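# Separate the red wire from all other wires

## Task

Put the red wire down on the table on its own, at least a hand's width away from each of the other wires, with no wire left dangling over the table's edge.

## Robot and tools

Robot: two arms, left_arm and right_arm, each ending in a two-finger gripper. The fingers point along the gripper's +z axis and close along its y axis. Reported end_effector_position is the spot between the finger pads, about 1 cm short of the tips. Base positions in the scene frame: left_arm (+0.006, +0.341, +0.009) m, right_arm (-0.005, -0.275, +0.011) m.

Frame: the scene frame has its origin at table-top height, midway between the arms and some 5 to 10 cm behind the table's near edge. +x points out over the table, +z up, and left_arm sits on the +y side (arm names do not match image left/right). All hand poses, velocities, targets and offsets use these axes; rotations turn about the Hand target's position. Printed positions and orientations may be off by a few centimetres, more at long reach.

Row layout (shared by execute_actions and move): one list of 14 numbers covering both arms, always all 14 even if one arm is idle. Order: dx, dy, dz, rx, ry, rz, opening for left_arm, then the same seven for right_arm. Each value lies in [-1, 1]. dx, dy, dz, rx, ry, rz are an offset, not a pose: they count from that arm's Hand target at the start of the action or move, on scene-frame axes. 1.0 equals 0.6 m of travel or 180 degrees of turn; rx, ry, rz form a single rotation vector. A translation longer than 1.0 may be shortened along its direction. Since offsets start from the current Hand target, sending the same offset twice moves twice. All six pose numbers at 0 re-requests the current Hand target. The opening is absolute, not an offset: +1 fully open (0.093 m), -1 closed; a 0 there is a real command, so resend an arm's present opening to leave it unchanged.

execute_actions(actions, cameras): actions is a list of actions; each action is a list of up to 15 rows, one per 1/30 s step, and a short list repeats its final row for the remaining steps. Every row in an action counts from the action's starting Hand target, not from the previous row. Camera images appear only when actions is empty or cameras requests them (names, ["all"], or [] for none; a wrong name invalidates the call).

move(target, speed, blend, opening_speed, grip_force, blocking, cameras): drives each gripper in a straight line toward its offset. target is one 14-number row or a list of up to 15 rows; every row in the list counts from the same starting Hand targets. speed is top speed in m/s, 0.002 to 2.9 (default 0.25), one value or one per target; turning is capped at twice that in rad/s. blend in metres rounds corners in a list (0 means stop at each). opening_speed is the rate of finger travel on the -1..+1 scale per second, 0.2 or more. grip_force is newtons per pad, 10 to 50, one value or one per arm; it persists, and lower forces close slowly. blocking=false returns after about 0.5 s while the move continues. Paths ignore obstacles and the other arm, last at most 10 s, and grippers lag and overshoot more when fast or when the arm is nearly straight. Avoid paths close to an arm's own base; go around it.

wait(seconds 0 to 10): lets the scene run with commands held. stop(): brakes a running move. zoom_image(camera, region [x0,y0,x1,y1] pixels from top-left, at most 504 by 504) enlarges part of the newest image of cam_head_left, cam_head_right, cam_high, cam_low, cam_left_wrist or cam_right_wrist (each 672x504). finished_scene(scene) ends the current scene irreversibly; make no further call in that reply.

Results: each gives the robot state: end_effector_position (m) and end_effector_quat_wxyz, Hand target (the last commanded pose after clipping, from which next offsets count), Tool commands, grip_measured (+1 open, -1 closed; pads meet near -0.94, roughly +0.0208 per millimetre of object width, may read up to 0.02 high), Joint positions (gripper gap in metres last), Joint torques, and joint velocities, which may say within noise or be omitted. A move adds a move: line giving its ending (done, off_target, moving, held, fault) and limits (paced means a clipped pose, held means withheld steps). done means at rest within 10 mm and 2 degrees; neither done nor off_target says whether anything is touched. MOTOR HOT appears at 75 °C; at 90 °C an over-temperature fault folds that arm, which then stays idle.

Behaviour: orientation commands are clipped to 40 degrees from the measured one per step. Grippers often settle short or tilted from friction and weight, so check position and orientation after each move and correct; small moves may go astray. An arm blocked by something keeps pushing until you command its target back away. To hold an object keep sending the closing number; to release send a value well above the object's width reading.

Avoid: dropping things or letting go while they move, fast contact, hard presses on the table or the fixtures (bar, plate up to about 3 cm high, low rail), any contact between the two arms or grippers, strain on the wrist camera cables, long stretched holds that heat motors, and anything ending off or hanging over the table. Objects may occasionally get nudged by outside pushes.

Each tool is called after "Emit:" as name(argument=value, ...), one argument or row to a line, values as JSON.

## Session

Emit:
execute_actions(
  actions=[],
)

Scene clock: 0.00 s.
left_arm: end_effector_position=(+0.3769, -0.0586, +0.2520) grip_measured=-0.923 end_effector_quat_wxyz=(+0.447, +0.523, +0.571, -0.448) | right_arm: end_effector_position=(+0.3810, -0.2588, +0.4027) grip_measured=+1.000 end_effector_quat_wxyz=(+0.697, -0.014, +0.716, -0.016)
Joint positions: left_arm=[-0.549 1.953 1.475 0.15 0.94 0.214 0.001] | right_arm=[0 1.047 1.047 0 0 0 0.093]
Joint velocities: within noise
Joint torques (N m): no reading
Heat: left arm: 34 °C; right arm: 34 °C.
Hand target: left_arm +0.3770, -0.0578, +0.2692; +0.464, +0.525, +0.557, -0.445 | right_arm +0.3793, -0.2599, +0.4057; +0.699, -0.012, +0.715, -0.018
Tool commands: left_gripper/opening=-0.929035 right_gripper/opening=+1.0

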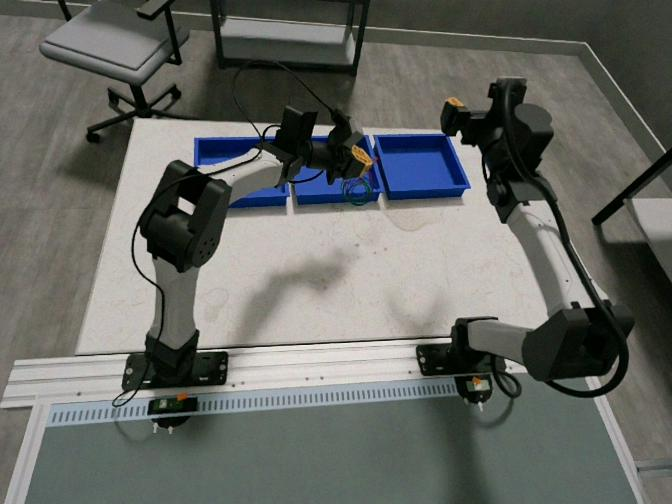

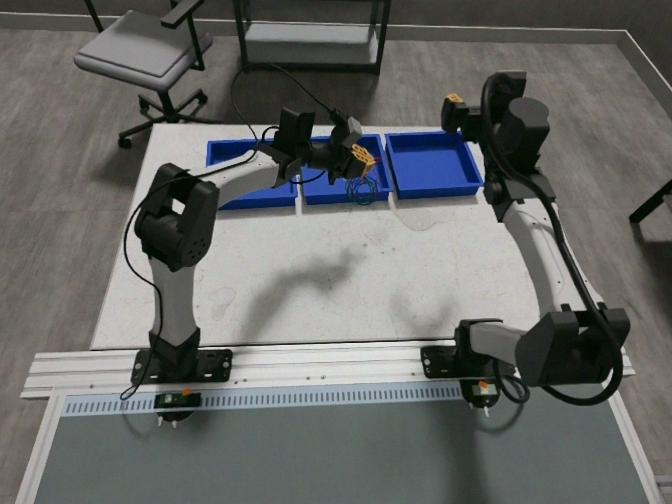

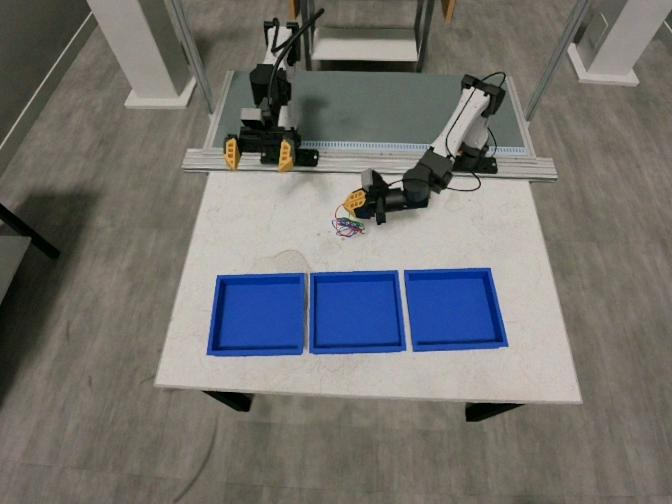

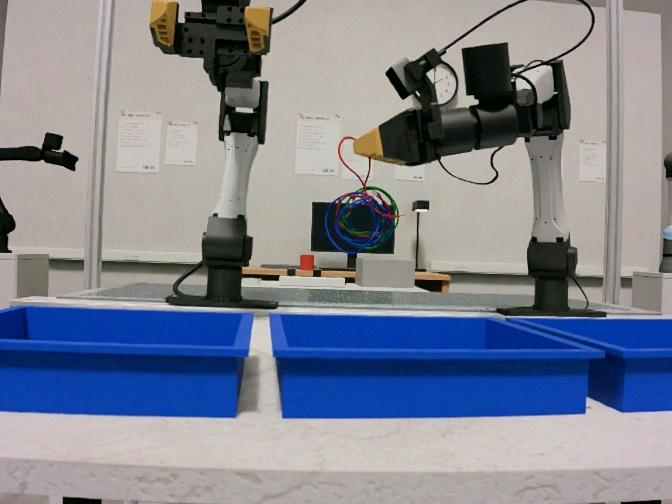

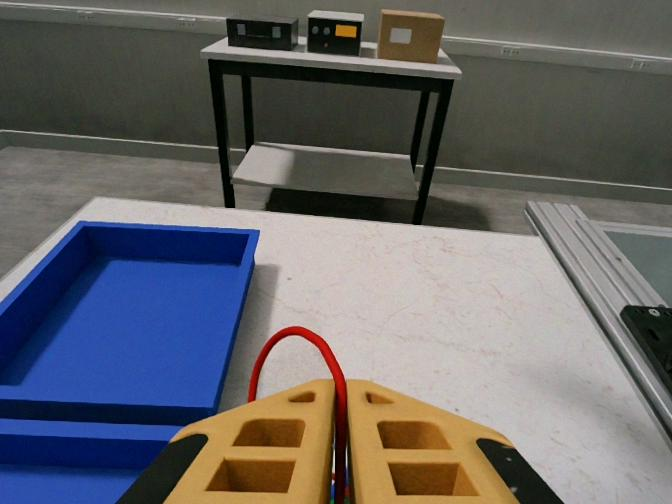

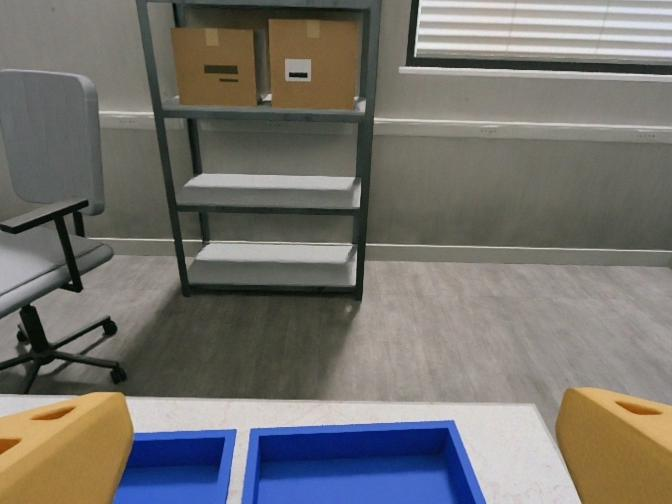

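Emit:
zoom_image(
  camera="cam_low",
  region=[300, 110, 440, 270],
)

Emit:
zoom_image(
  camera="cam_high",
  region=[300, 160, 420, 260],
)

Emit:
zoom_image(
  camera="cam_head_right",
  region=[310, 130, 420, 220],
)

Scaled by 3.150 from the camera's 672x504 image, which has a finer 960x720 frame.

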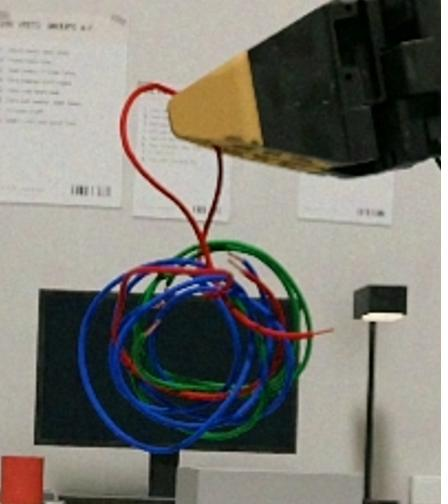

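Scaled by 4.200 from the camera's 672x504 image, which has a finer 960x720 frame.

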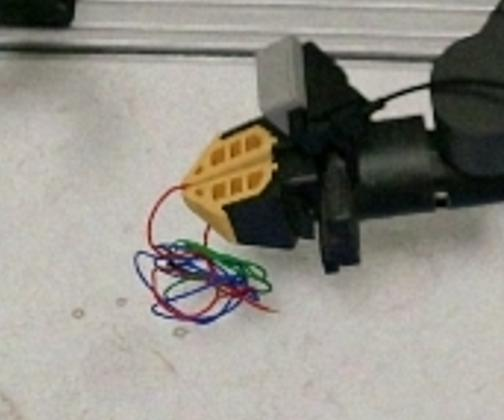

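Scaled by 4.582 from the camera's 672x504 image, which has a finer 960x720 frame.

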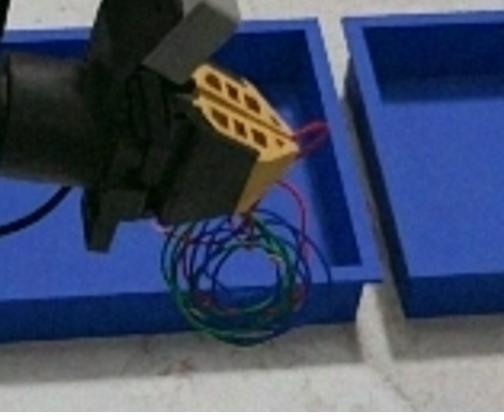

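Emit:
move(
  target=[0,0,0,0,0,0,-0.929,-0.067,0.12,-0.41,0,0,0.36,1],
  cameras=["cam_low","cam_right_wrist","cam_left_wrist","cam_high"],
)

Scene clock: 14.27 s.
left_arm: end_effector_position=(+0.3769, -0.0586, +0.2520) grip_measured=-0.923 end_effector_quat_wxyz=(+0.447, +0.523, +0.571, -0.448) | right_arm: end_effector_position=(+0.3403, -0.1893, +0.1585) grip_measured=+1.000 end_effector_quat_wxyz=(+0.597, -0.383, +0.609, +0.356)
Joint positions: left_arm=[-0.549 1.953 1.475 0.15 0.94 0.214 0.001] | right_arm=[-0.26 1.787 0.488 1.377 -1.362 0.049 0.093]
Joint torques (N m): left_arm=[-0.08 -13.04 7.94 2.03 0.06 -0.12] | right_arm=[0.18 -5.09 4.83 1.97 -0.1 0.12]
Heat: left arm: 37 °C; right arm: 37 °C.
Hand target: left_arm +0.3770, -0.0578, +0.2692; +0.464, +0.525, +0.557, -0.445 | right_arm +0.3391, -0.1879, +0.1597; +0.599, -0.393, +0.597, +0.359
Off the commanded pose: left_arm 0.017 m, 3 deg | right_arm 0.002 m, 2 deg.
move: off_target (left_arm)
Images, in order (width x height): cam_high 672x504, cam_low 672x504, cam_left_wrist 672x504, cam_right_wrist 672x504.

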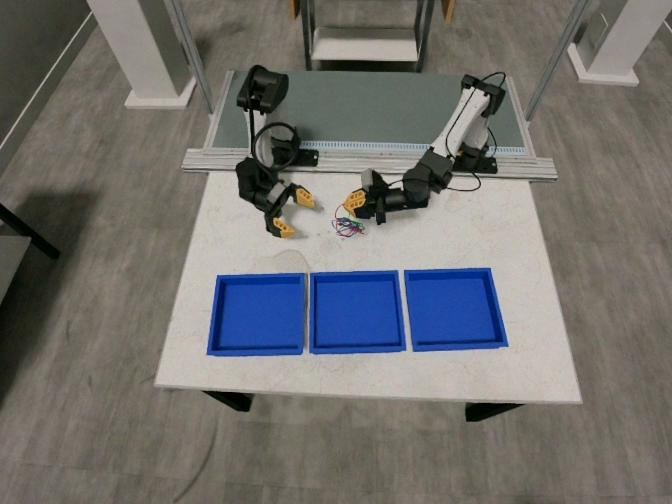

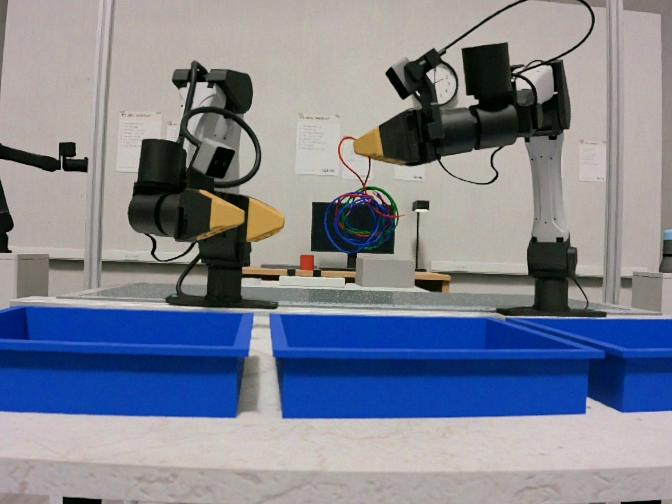

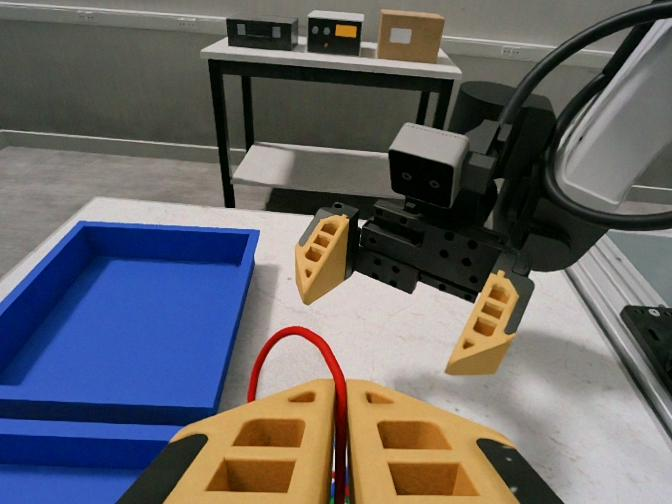

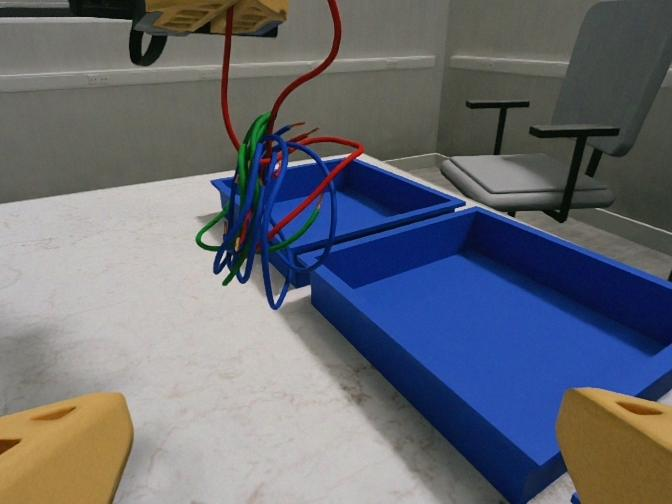

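Emit:
zoom_image(
  camera="cam_right_wrist",
  region=[170, 80, 390, 320],
)

Emit:
zoom_image(
  camera="cam_low",
  region=[310, 170, 420, 260],
)

Scaled by 2.100 from the camera's 672x504 image, which has a finer 960x720 frame.

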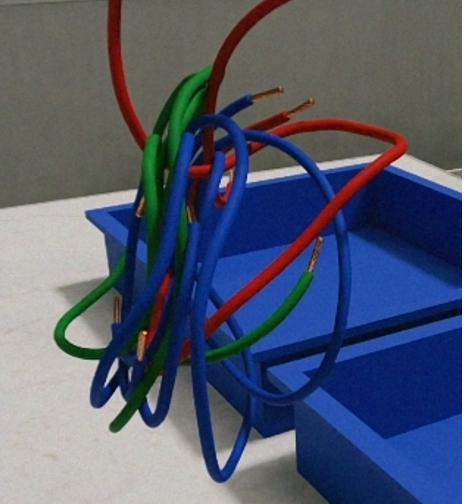

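Scaled by 4.582 from the camera's 672x504 image, which has a finer 960x720 frame.

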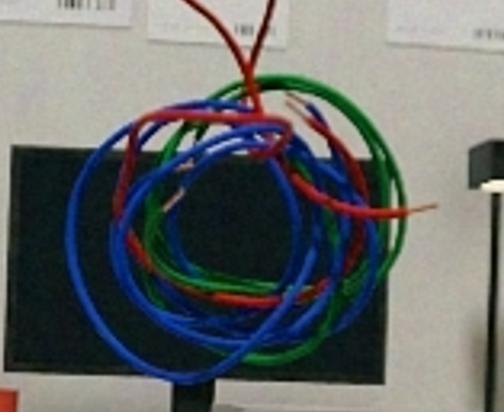

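Emit:
move(
  target=[
    [0,0,0,0,0,0,-0.929,0,0,-0.09,0,0,0,1],
    [0,0,0,0,0,0,-0.929,0.058,0.18,-0.09,0,0,0.03,1],
  ],
  speed=0.15,
  blend=0.02,
  cameras=["cam_low","cam_right_wrist","cam_left_wrist","cam_high"],
)

Emit:
zoom_image(
  camera="cam_low",
  region=[260, 130, 440, 280],
)

Scene clock: 27.23 s.
left_arm: end_effector_position=(+0.3769, -0.0586, +0.2520) grip_measured=-0.923 end_effector_quat_wxyz=(+0.447, +0.523, +0.571, -0.448) | right_arm: end_effector_position=(+0.3700, -0.0795, +0.1015) grip_measured=+1.000 end_effector_quat_wxyz=(+0.566, -0.418, +0.590, +0.395)
Joint positions: left_arm=[-0.549 1.953 1.475 0.15 0.94 0.214 0.001] | right_arm=[0.106 2.09 0.651 1.446 -1.122 -0.011 0.093]
Joint torques (N m): left_arm=[-0.09 -13.03 7.95 2.03 0.05 -0.12] | right_arm=[0.02 -6.86 4.53 2.44 0.11 0.15]
Heat: left arm: 41 °C; right arm: 37 °C.
Hand target: left_arm +0.3770, -0.0578, +0.2692; +0.464, +0.525, +0.557, -0.445 | right_arm +0.3739, -0.0799, +0.1057; +0.582, -0.421, +0.578, +0.387
Off the commanded pose: left_arm 0.017 m, 3 deg | right_arm 0.006 m, 2 deg.
move: off_target (left_arm)
Images, in order (width x height): cam_high 672x504, cam_low 672x504, cam_left_wrist 672x504, cam_right_wrist 672x504.

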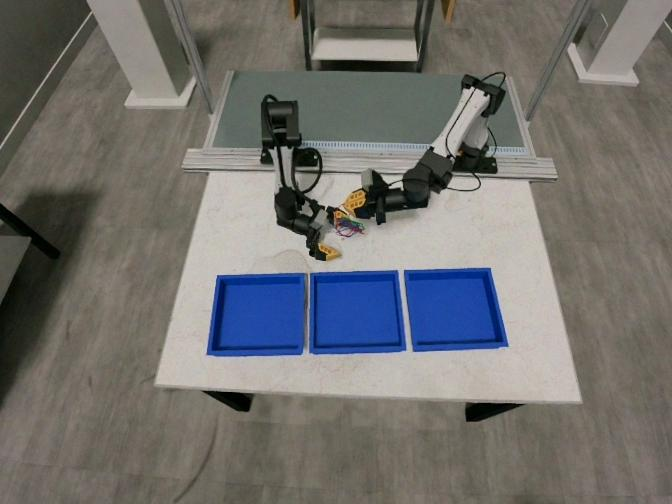

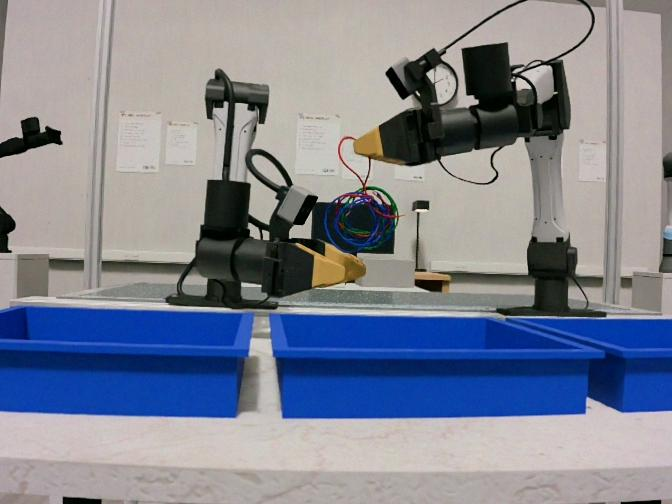

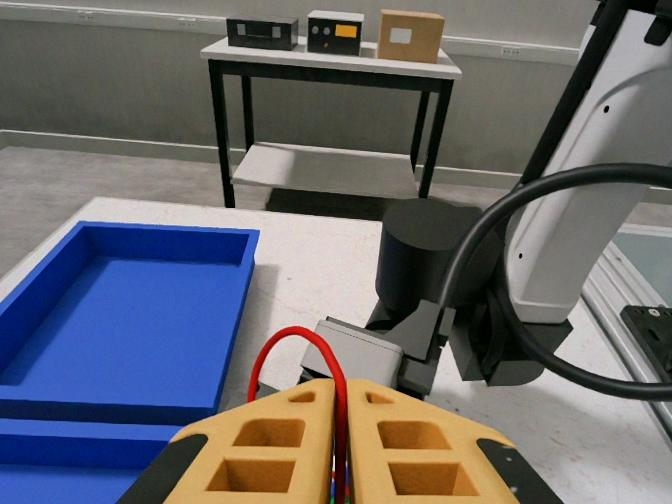

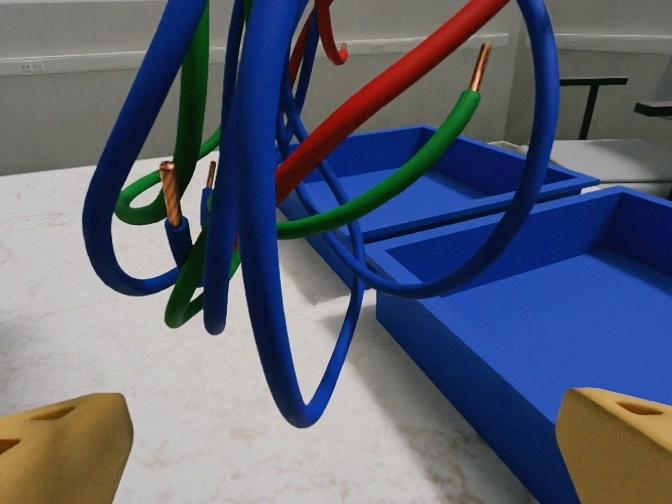

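Scaled by 2.800 from the camera's 672x504 image, which has a finer 960x720 frame.

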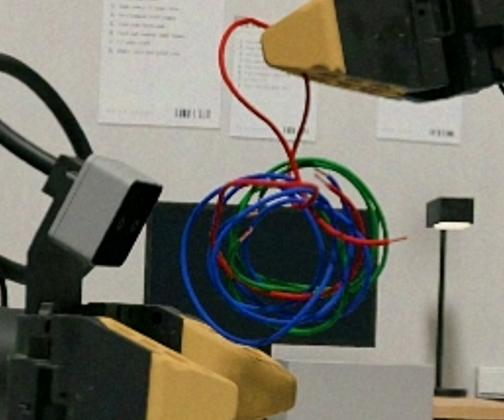

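Emit:
move(
  target=[
    [0,0,0,0,0,0,-0.929,0.01,0.042,0.04,0,0,0,1],
    [0,0,0,0,0,0,-0.929,0.01,0.042,0.04,0,0,0,-1],
  ],
  speed=0.1,
  cameras=["cam_low","cam_right_wrist","cam_left_wrist","cam_high"],
)

Emit:
zoom_image(
  camera="cam_low",
  region=[260, 130, 440, 280],
)

Scene clock: 32.67 s.
left_arm: end_effector_position=(+0.3769, -0.0586, +0.2520) grip_measured=-0.923 end_effector_quat_wxyz=(+0.447, +0.523, +0.571, -0.448) | right_arm: end_effector_position=(+0.3769, -0.0559, +0.1180) grip_measured=-0.965 end_effector_quat_wxyz=(+0.572, -0.419, +0.586, +0.392)
Joint positions: left_arm=[-0.549 1.953 1.475 0.15 0.94 0.214 0.001] | right_arm=[0.174 2.041 0.691 1.372 -1.051 -0.011 0]
Joint torques (N m): left_arm=[-0.09 -13 7.97 2.03 0.05 -0.12] | right_arm=[0.27 -10.24 4.97 1.85 0.15 0.12]
Heat: left arm: 43 °C; right arm: 37 °C.
Hand target: left_arm +0.3770, -0.0578, +0.2692; +0.464, +0.525, +0.557, -0.445 | right_arm +0.3799, -0.0547, +0.1296; +0.582, -0.421, +0.578, +0.387
Off the commanded pose: left_arm 0.017 m, 3 deg | right_arm 0.012 m, 2 deg.
move: off_target (left_arm, right_arm); target 2's new opening was sent with right_arm's hand 0.012 m and 2 deg from that target
Images, in order (width x height): cam_high 672x504, cam_low 672x504, cam_left_wrist 672x504, cam_right_wrist 672x504.

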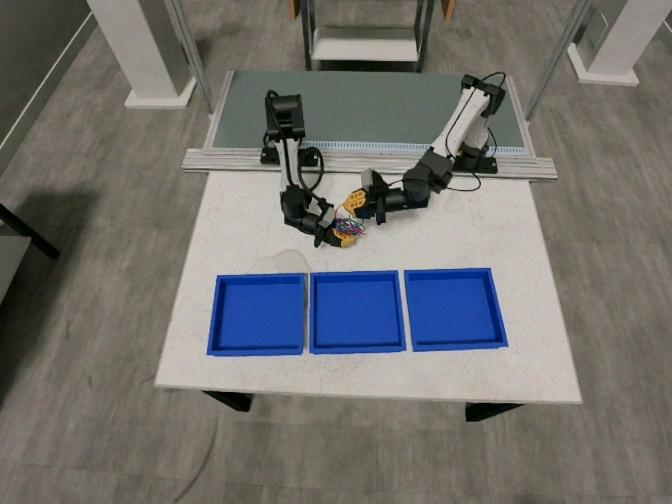

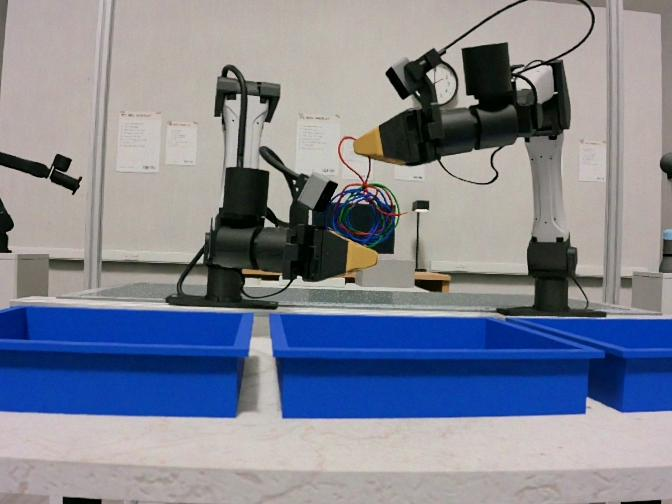

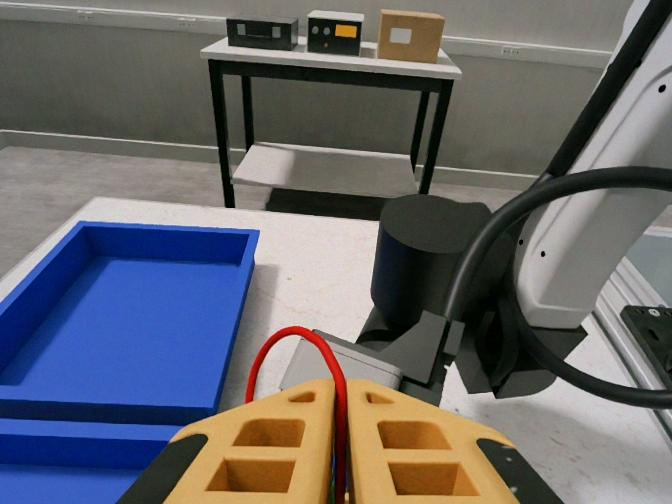

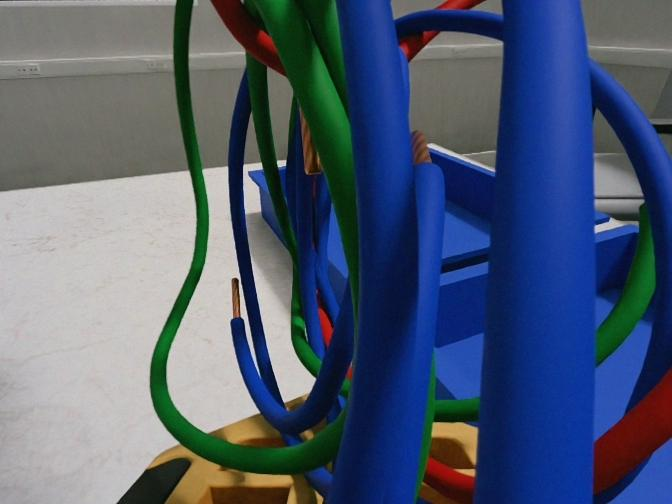

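Scaled by 2.800 from the camera's 672x504 image, which has a finer 960x720 frame.

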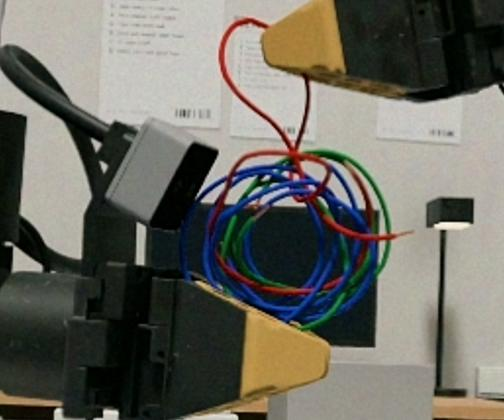

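Emit:
move(
  target=[
    [0,0,0,0,0,0,-0.929,0,0,0,0,0,0,1],
    [0,0,0,0,0,0,-0.929,0,-0.01,0.038,0,0,0,1],
    [0,0,0,0,0,0,-0.929,0,-0.01,0.038,0,0,0,-1],
  ],
  speed=0.1,
  cameras=["cam_low","cam_right_wrist","cam_head_left","cam_high"],
)

Emit:
zoom_image(
  camera="cam_low",
  region=[260, 130, 440, 280],
)

Scene clock: 37.47 s.
left_arm: end_effector_position=(+0.3768, -0.0585, +0.2518) grip_measured=-0.923 end_effector_quat_wxyz=(+0.447, +0.523, +0.571, -0.448) | right_arm: end_effector_position=(+0.3772, -0.0582, +0.1402) grip_measured=-0.943 end_effector_quat_wxyz=(+0.575, -0.418, +0.586, +0.389)
Joint positions: left_arm=[-0.549 1.953 1.475 0.149 0.94 0.214 0.001] | right_arm=[0.167 1.949 0.691 1.285 -1.051 -0.011 0]
Joint torques (N m): left_arm=[-0.09 -13.01 7.94 2.03 0.05 -0.12] | right_arm=[-0.76 -10.04 5.76 1.75 -0.05 0.14]
Heat: left arm: 44 °C; right arm: 37 °C.
Hand target: left_arm +0.3770, -0.0578, +0.2691; +0.464, +0.525, +0.557, -0.445 | right_arm +0.3799, -0.0607, +0.1525; +0.582, -0.421, +0.578, +0.387
Off the commanded pose: left_arm 0.017 m, 3 deg | right_arm 0.013 m, 1 deg.
move: off_target (left_arm, right_arm); target 3's new opening was sent with right_arm's hand 0.013 m and 1 deg from that target
Images, in order (width x height): cam_head_left 672x504, cam_high 672x504, cam_low 672x504, cam_right_wrist 672x504.

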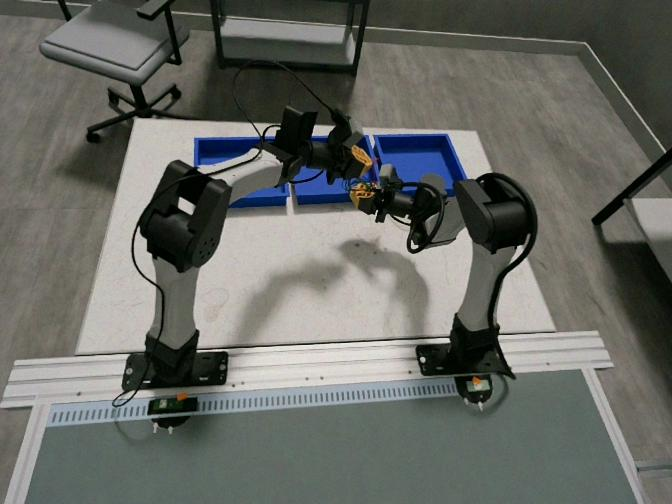

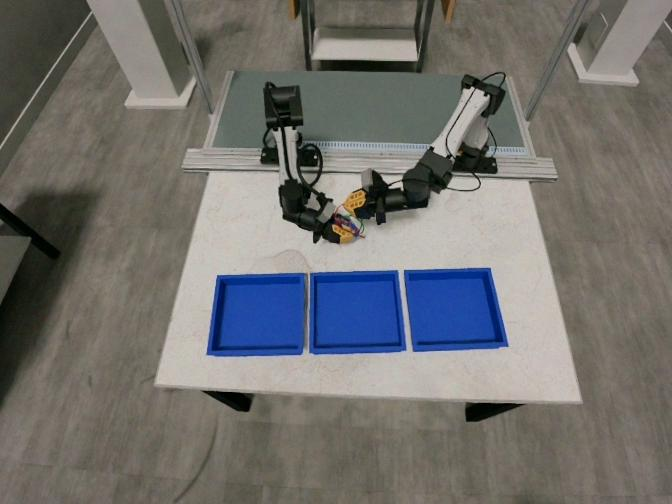

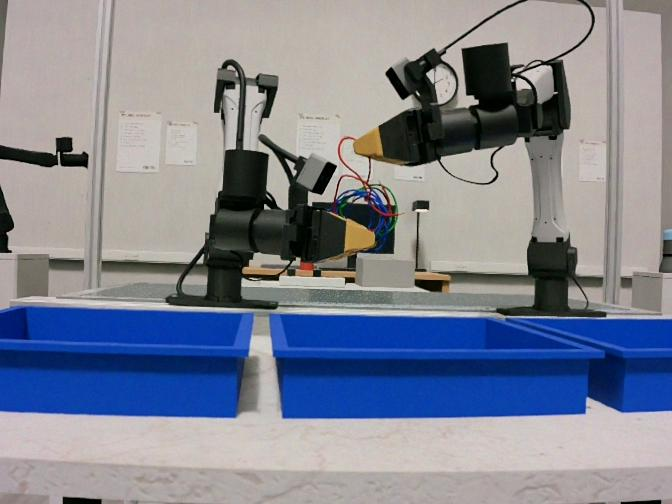

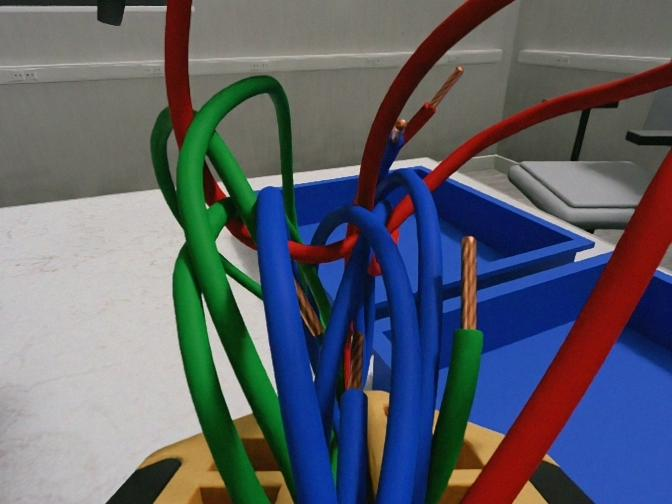

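Scaled by 2.800 from the camera's 672x504 image, which has a finer 960x720 frame.

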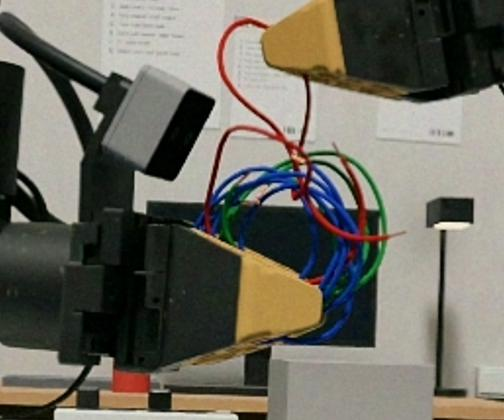

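Emit:
move(
  target=[0,0.05,0.2,0,0,0,-0.929,0,0,-0.04,0,0,0,-1],
  speed=0.06,
  cameras=["cam_low","cam_right_wrist","cam_left_wrist"],
)

Emit:
zoom_image(
  camera="cam_low",
  region=[260, 40, 460, 280],
)

Scene clock: 42.03 s.
left_arm: end_effector_position=(+0.3792, -0.0337, +0.3415) grip_measured=-0.923 end_effector_quat_wxyz=(+0.416, +0.512, +0.599, -0.453) | right_arm: end_effector_position=(+0.3780, -0.0582, +0.1360) grip_measured=-0.944 end_effector_quat_wxyz=(+0.589, -0.425, +0.572, +0.382)
Joint positions: left_arm=[-0.495 1.916 1.842 -0.364 0.982 0.242 0.001] | right_arm=[0.167 1.998 0.691 1.378 -1.051 -0.011 0]
Joint torques (N m): left_arm=[0.75 -14.45 11.47 2.17 0.28 -0.03] | right_arm=[-0.57 -6.26 4.82 1.85 0.01 0.14]
Heat: left arm: 46 °C; right arm: 37 °C.
Hand target: left_arm +0.3770, -0.0278, +0.3892; +0.464, +0.525, +0.558, -0.445 | right_arm +0.3799, -0.0607, +0.1284; +0.582, -0.421, +0.578, +0.387
Off the commanded pose: left_arm 0.048 m, 8 deg | right_arm 0.008 m, 1 deg.
move: off_target (left_arm)
Images, in order (width x height): cam_low 672x504, cam_left_wrist 672x504, cam_right_wrist 672x504.

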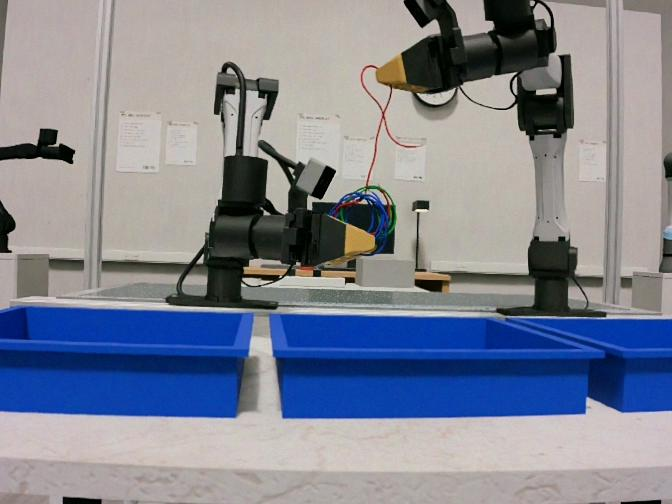

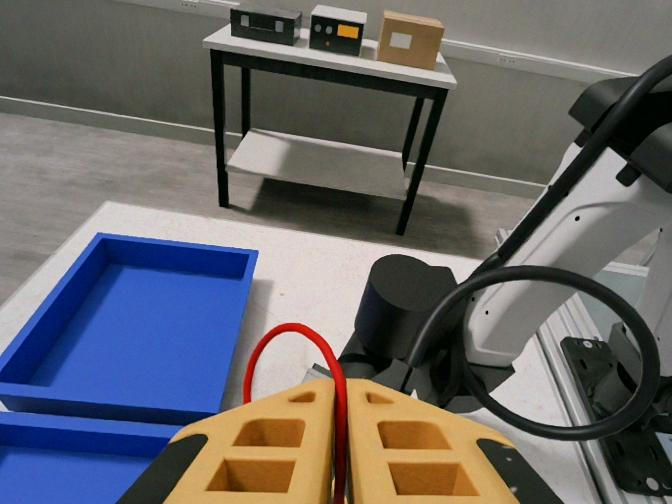

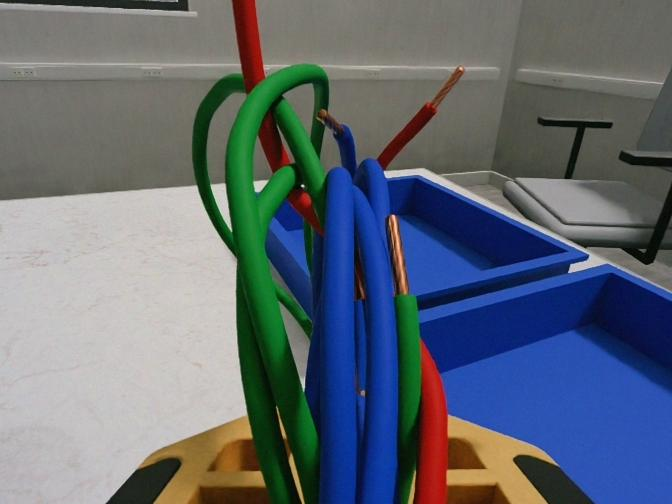

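Scaled by 2.100 from the camera's 672x504 image, which has a finer 960x720 frame.

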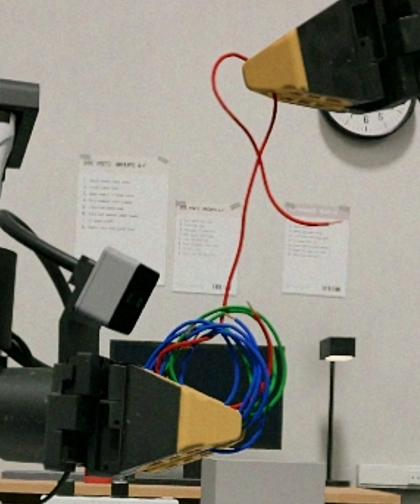

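Emit:
move(
  target=[-0.05,0.25,0.04,0,0,0,-0.929,0,-0.1,-0.04,0,0,0,-1],
  speed=0.08,
  cameras=["cam_low","cam_right_wrist","cam_high"],
)

Emit:
zoom_image(
  camera="cam_low",
  region=[260, 20, 500, 280],
)

Scene clock: 46.90 s.
left_arm: end_effector_position=(+0.3567, +0.1051, +0.3370) grip_measured=-0.923 end_effector_quat_wxyz=(+0.380, +0.503, +0.628, -0.457) | right_arm: end_effector_position=(+0.3719, -0.0979, +0.1177) grip_measured=-0.952 end_effector_quat_wxyz=(+0.569, -0.446, +0.561, +0.403)
Joint positions: left_arm=[-0.185 1.766 1.777 -0.962 1.211 0.709 0.001] | right_arm=[0.034 2.075 0.696 1.446 -1.257 -0.005 0]
Joint torques (N m): left_arm=[3.56 -17.09 12.57 1.7 1.3 -0.03] | right_arm=[-4.33 -4.31 2.52 2.39 0.28 0.18]
Heat: left arm: 49 °C; right arm: 37 °C.
Hand target: left_arm +0.3471, +0.1222, +0.4130; +0.464, +0.525, +0.558, -0.445 | right_arm +0.3800, -0.1207, +0.1045; +0.582, -0.421, +0.578, +0.387
Off the commanded pose: left_arm 0.079 m, 13 deg | right_arm 0.028 m, 4 deg.
move: off_target (left_arm, right_arm)
Images, in order (width x height): cam_high 672x504, cam_low 672x504, cam_right_wrist 672x504.

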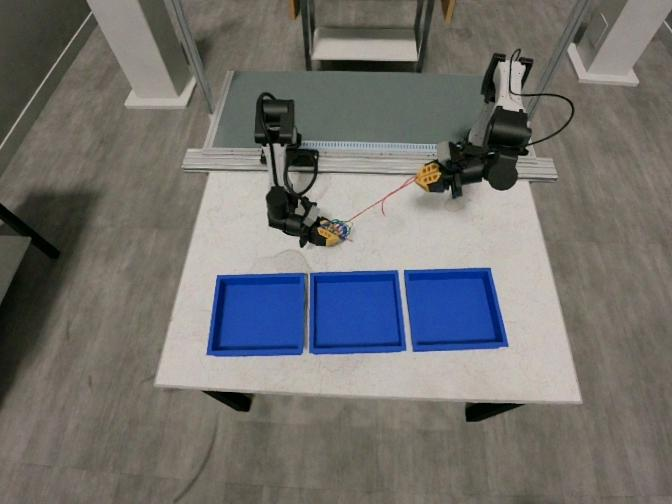

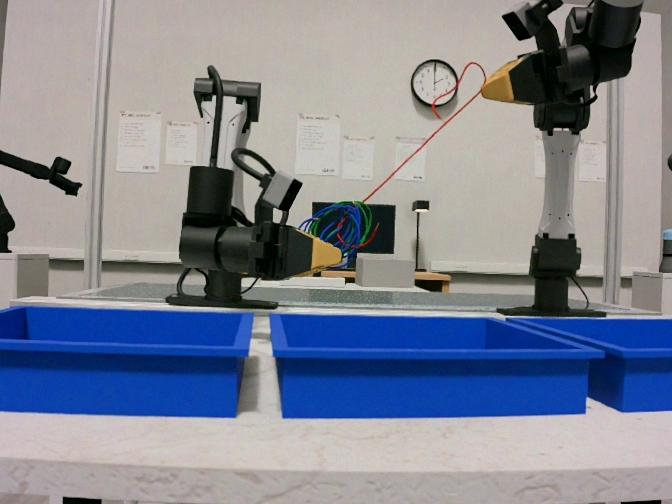

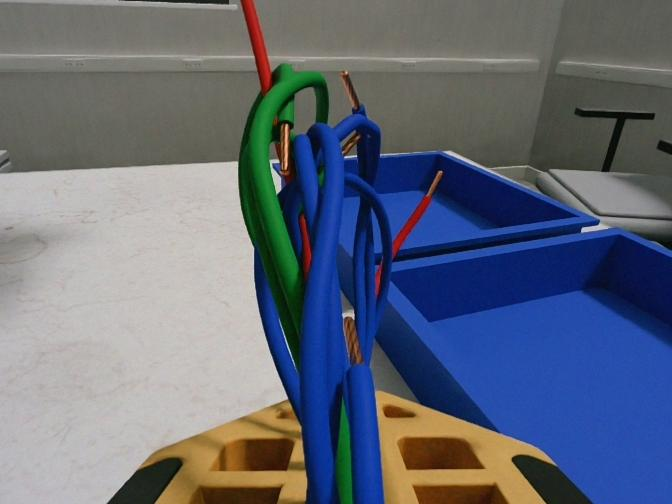

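Scaled by 1.938 from the camera's 672x504 image, which has a finer 960x720 frame.

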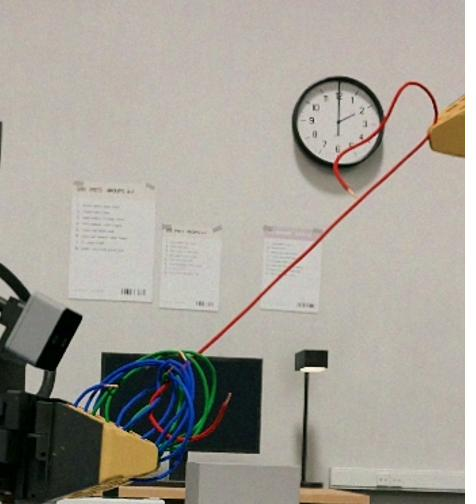

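Emit:
move(
  target=[0,0.17,-0.1,0,0,0,-0.929,-0.03,-0.17,0.03,0,0,0,-1],
  speed=0.1,
  cameras=["cam_low","cam_right_wrist","cam_high","cam_head_left"],
)

Emit:
zoom_image(
  camera="cam_low",
  region=[200, 20, 560, 320],
)

Scene clock: 52.40 s.
left_arm: end_effector_position=(+0.3452, +0.2224, +0.3450) grip_measured=-0.927 end_effector_quat_wxyz=(+0.485, +0.487, +0.588, -0.426) | right_arm: end_effector_position=(+0.3632, -0.2209, +0.1113) grip_measured=-0.953 end_effector_quat_wxyz=(+0.565, -0.400, +0.604, +0.395)
Joint positions: left_arm=[0.169 1.781 1.794 -1.57 1.411 1.519 0.001] | right_arm=[-0.337 2.089 0.674 1.442 -1.536 0.042 0]
Joint torques (N m): left_arm=[0.02 -7.75 8.53 0.32 0.49 -0.03] | right_arm=[-0.54 -9.47 4.48 1.98 -0.19 0.11]
Heat: left arm: 50 °C; right arm: 37 °C.
Hand target: left_arm +0.3470, +0.2242, +0.3532; +0.464, +0.525, +0.557, -0.445 | right_arm +0.3619, -0.2227, +0.1224; +0.582, -0.421, +0.578, +0.387
Off the commanded pose: left_arm 0.008 m, 6 deg | right_arm 0.011 m, 4 deg.
joint sent to its limit (left arm) — joint 4 (wrist pitch), lower limit. The joint targets are off in orientation, not in position.
move: off_target (left_arm, right_arm)
Images, in order (width x height): cam_head_left 672x504, cam_high 672x504, cam_low 672x504, cam_right_wrist 672x504.

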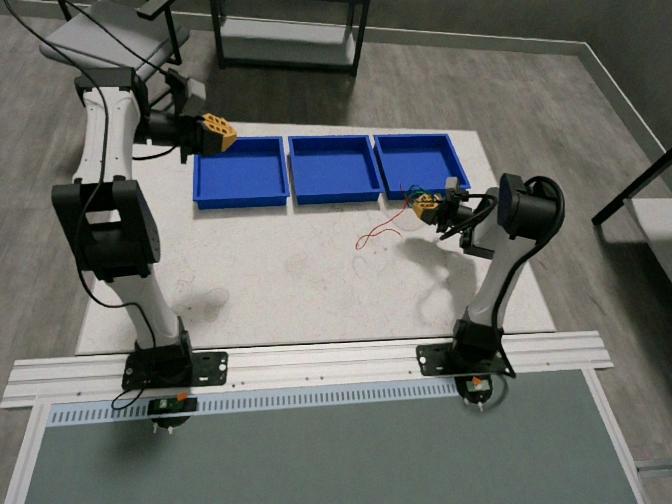

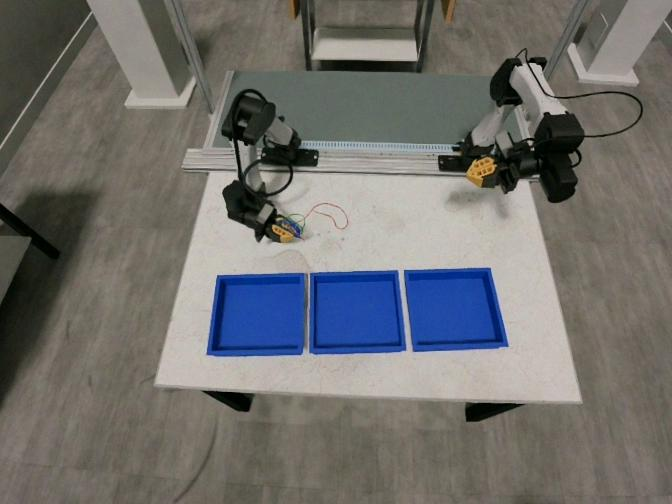

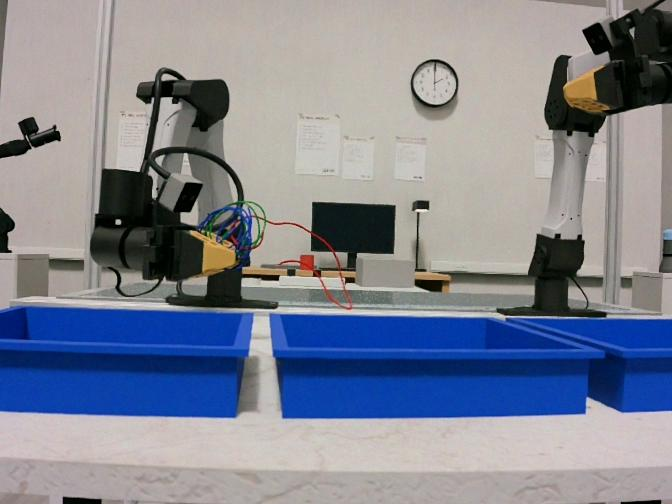

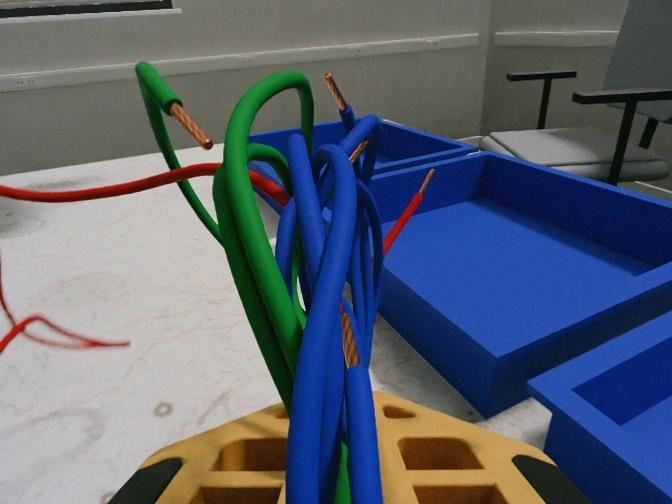

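Scaled by 1.400 from the camera's 672x504 image, which has a finer 960x720 frame.

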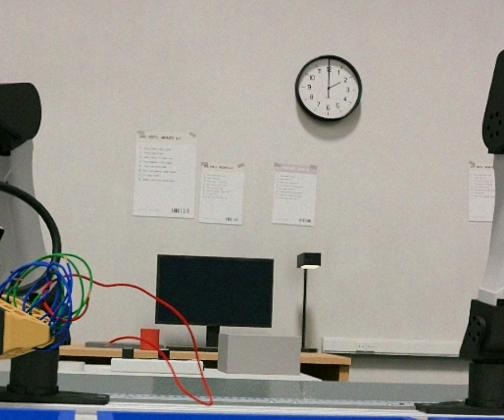

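Emit:
move(
  target=[-0.045,-0.43,-0.255,0.334,0.349,0.394,0.0,0,0,0,0,0,0,-1],
  speed=0.3,
  cameras=["cam_low","cam_left_wrist","cam_high","cam_head_left"],
)

Scene clock: 64.37 s.
left_arm: end_effector_position=(+0.3180, -0.0304, +0.1922) grip_measured=-0.002 end_effector_quat_wxyz=(+0.077, +0.004, +0.993, -0.089) | right_arm: end_effector_position=(+0.3632, -0.2209, +0.1113) grip_measured=-0.953 end_effector_quat_wxyz=(+0.565, -0.400, +0.604, +0.395)
Joint positions: left_arm=[-0.847 2.34 2.577 -1.57 0.012 -0.857 0.045] | right_arm=[-0.337 2.089 0.674 1.442 -1.536 0.042 0]
Joint torques (N m): left_arm=[-0.28 -12.29 8.43 0.84 -0.12 -0.21] | right_arm=[-0.53 -9.51 4.48 1.97 -0.19 0.1]
Heat: left arm: 48 °C; right arm: 37 °C.
Hand target: left_arm +0.3198, -0.0339, +0.2002; -0.001, +0.000, +1.000, -0.001 | right_arm +0.3619, -0.2227, +0.1224; +0.582, -0.421, +0.578, +0.387
Off the commanded pose: left_arm 0.009 m, 14 deg | right_arm 0.011 m, 4 deg.
joint sent to its limit (left arm) — joint 4 (wrist pitch), lower limit. The joint targets are off in orientation, not in position.
move: off_target (left_arm, right_arm)
Images, in order (width x height): cam_head_left 672x504, cam_high 672x504, cam_low 672x504, cam_left_wrist 672x504.

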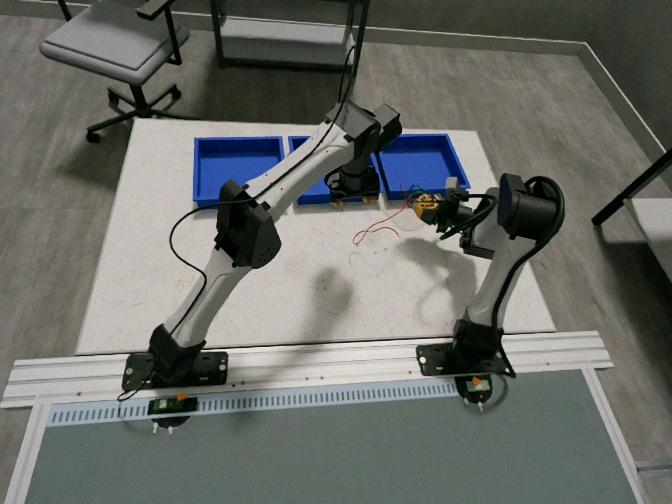

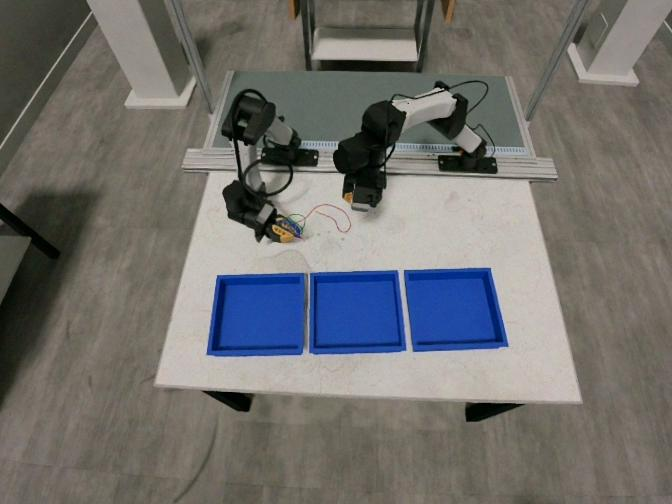

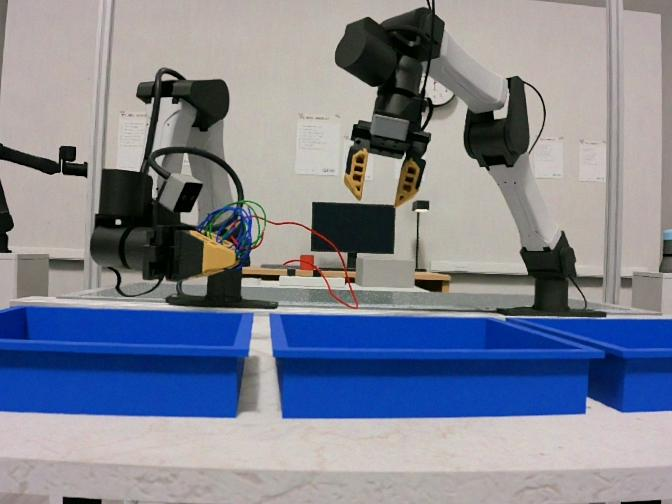

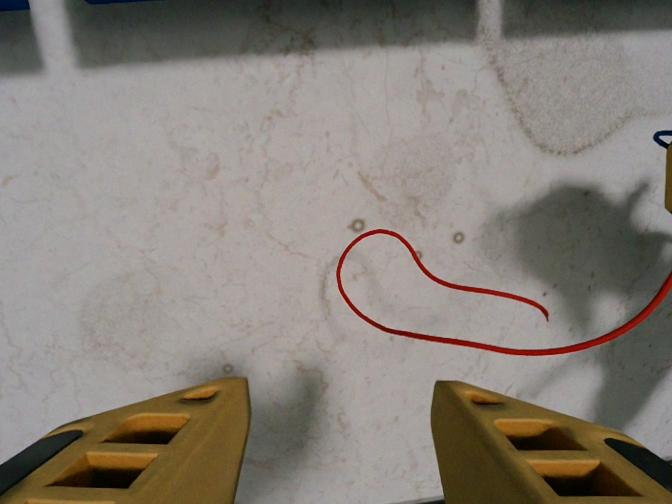

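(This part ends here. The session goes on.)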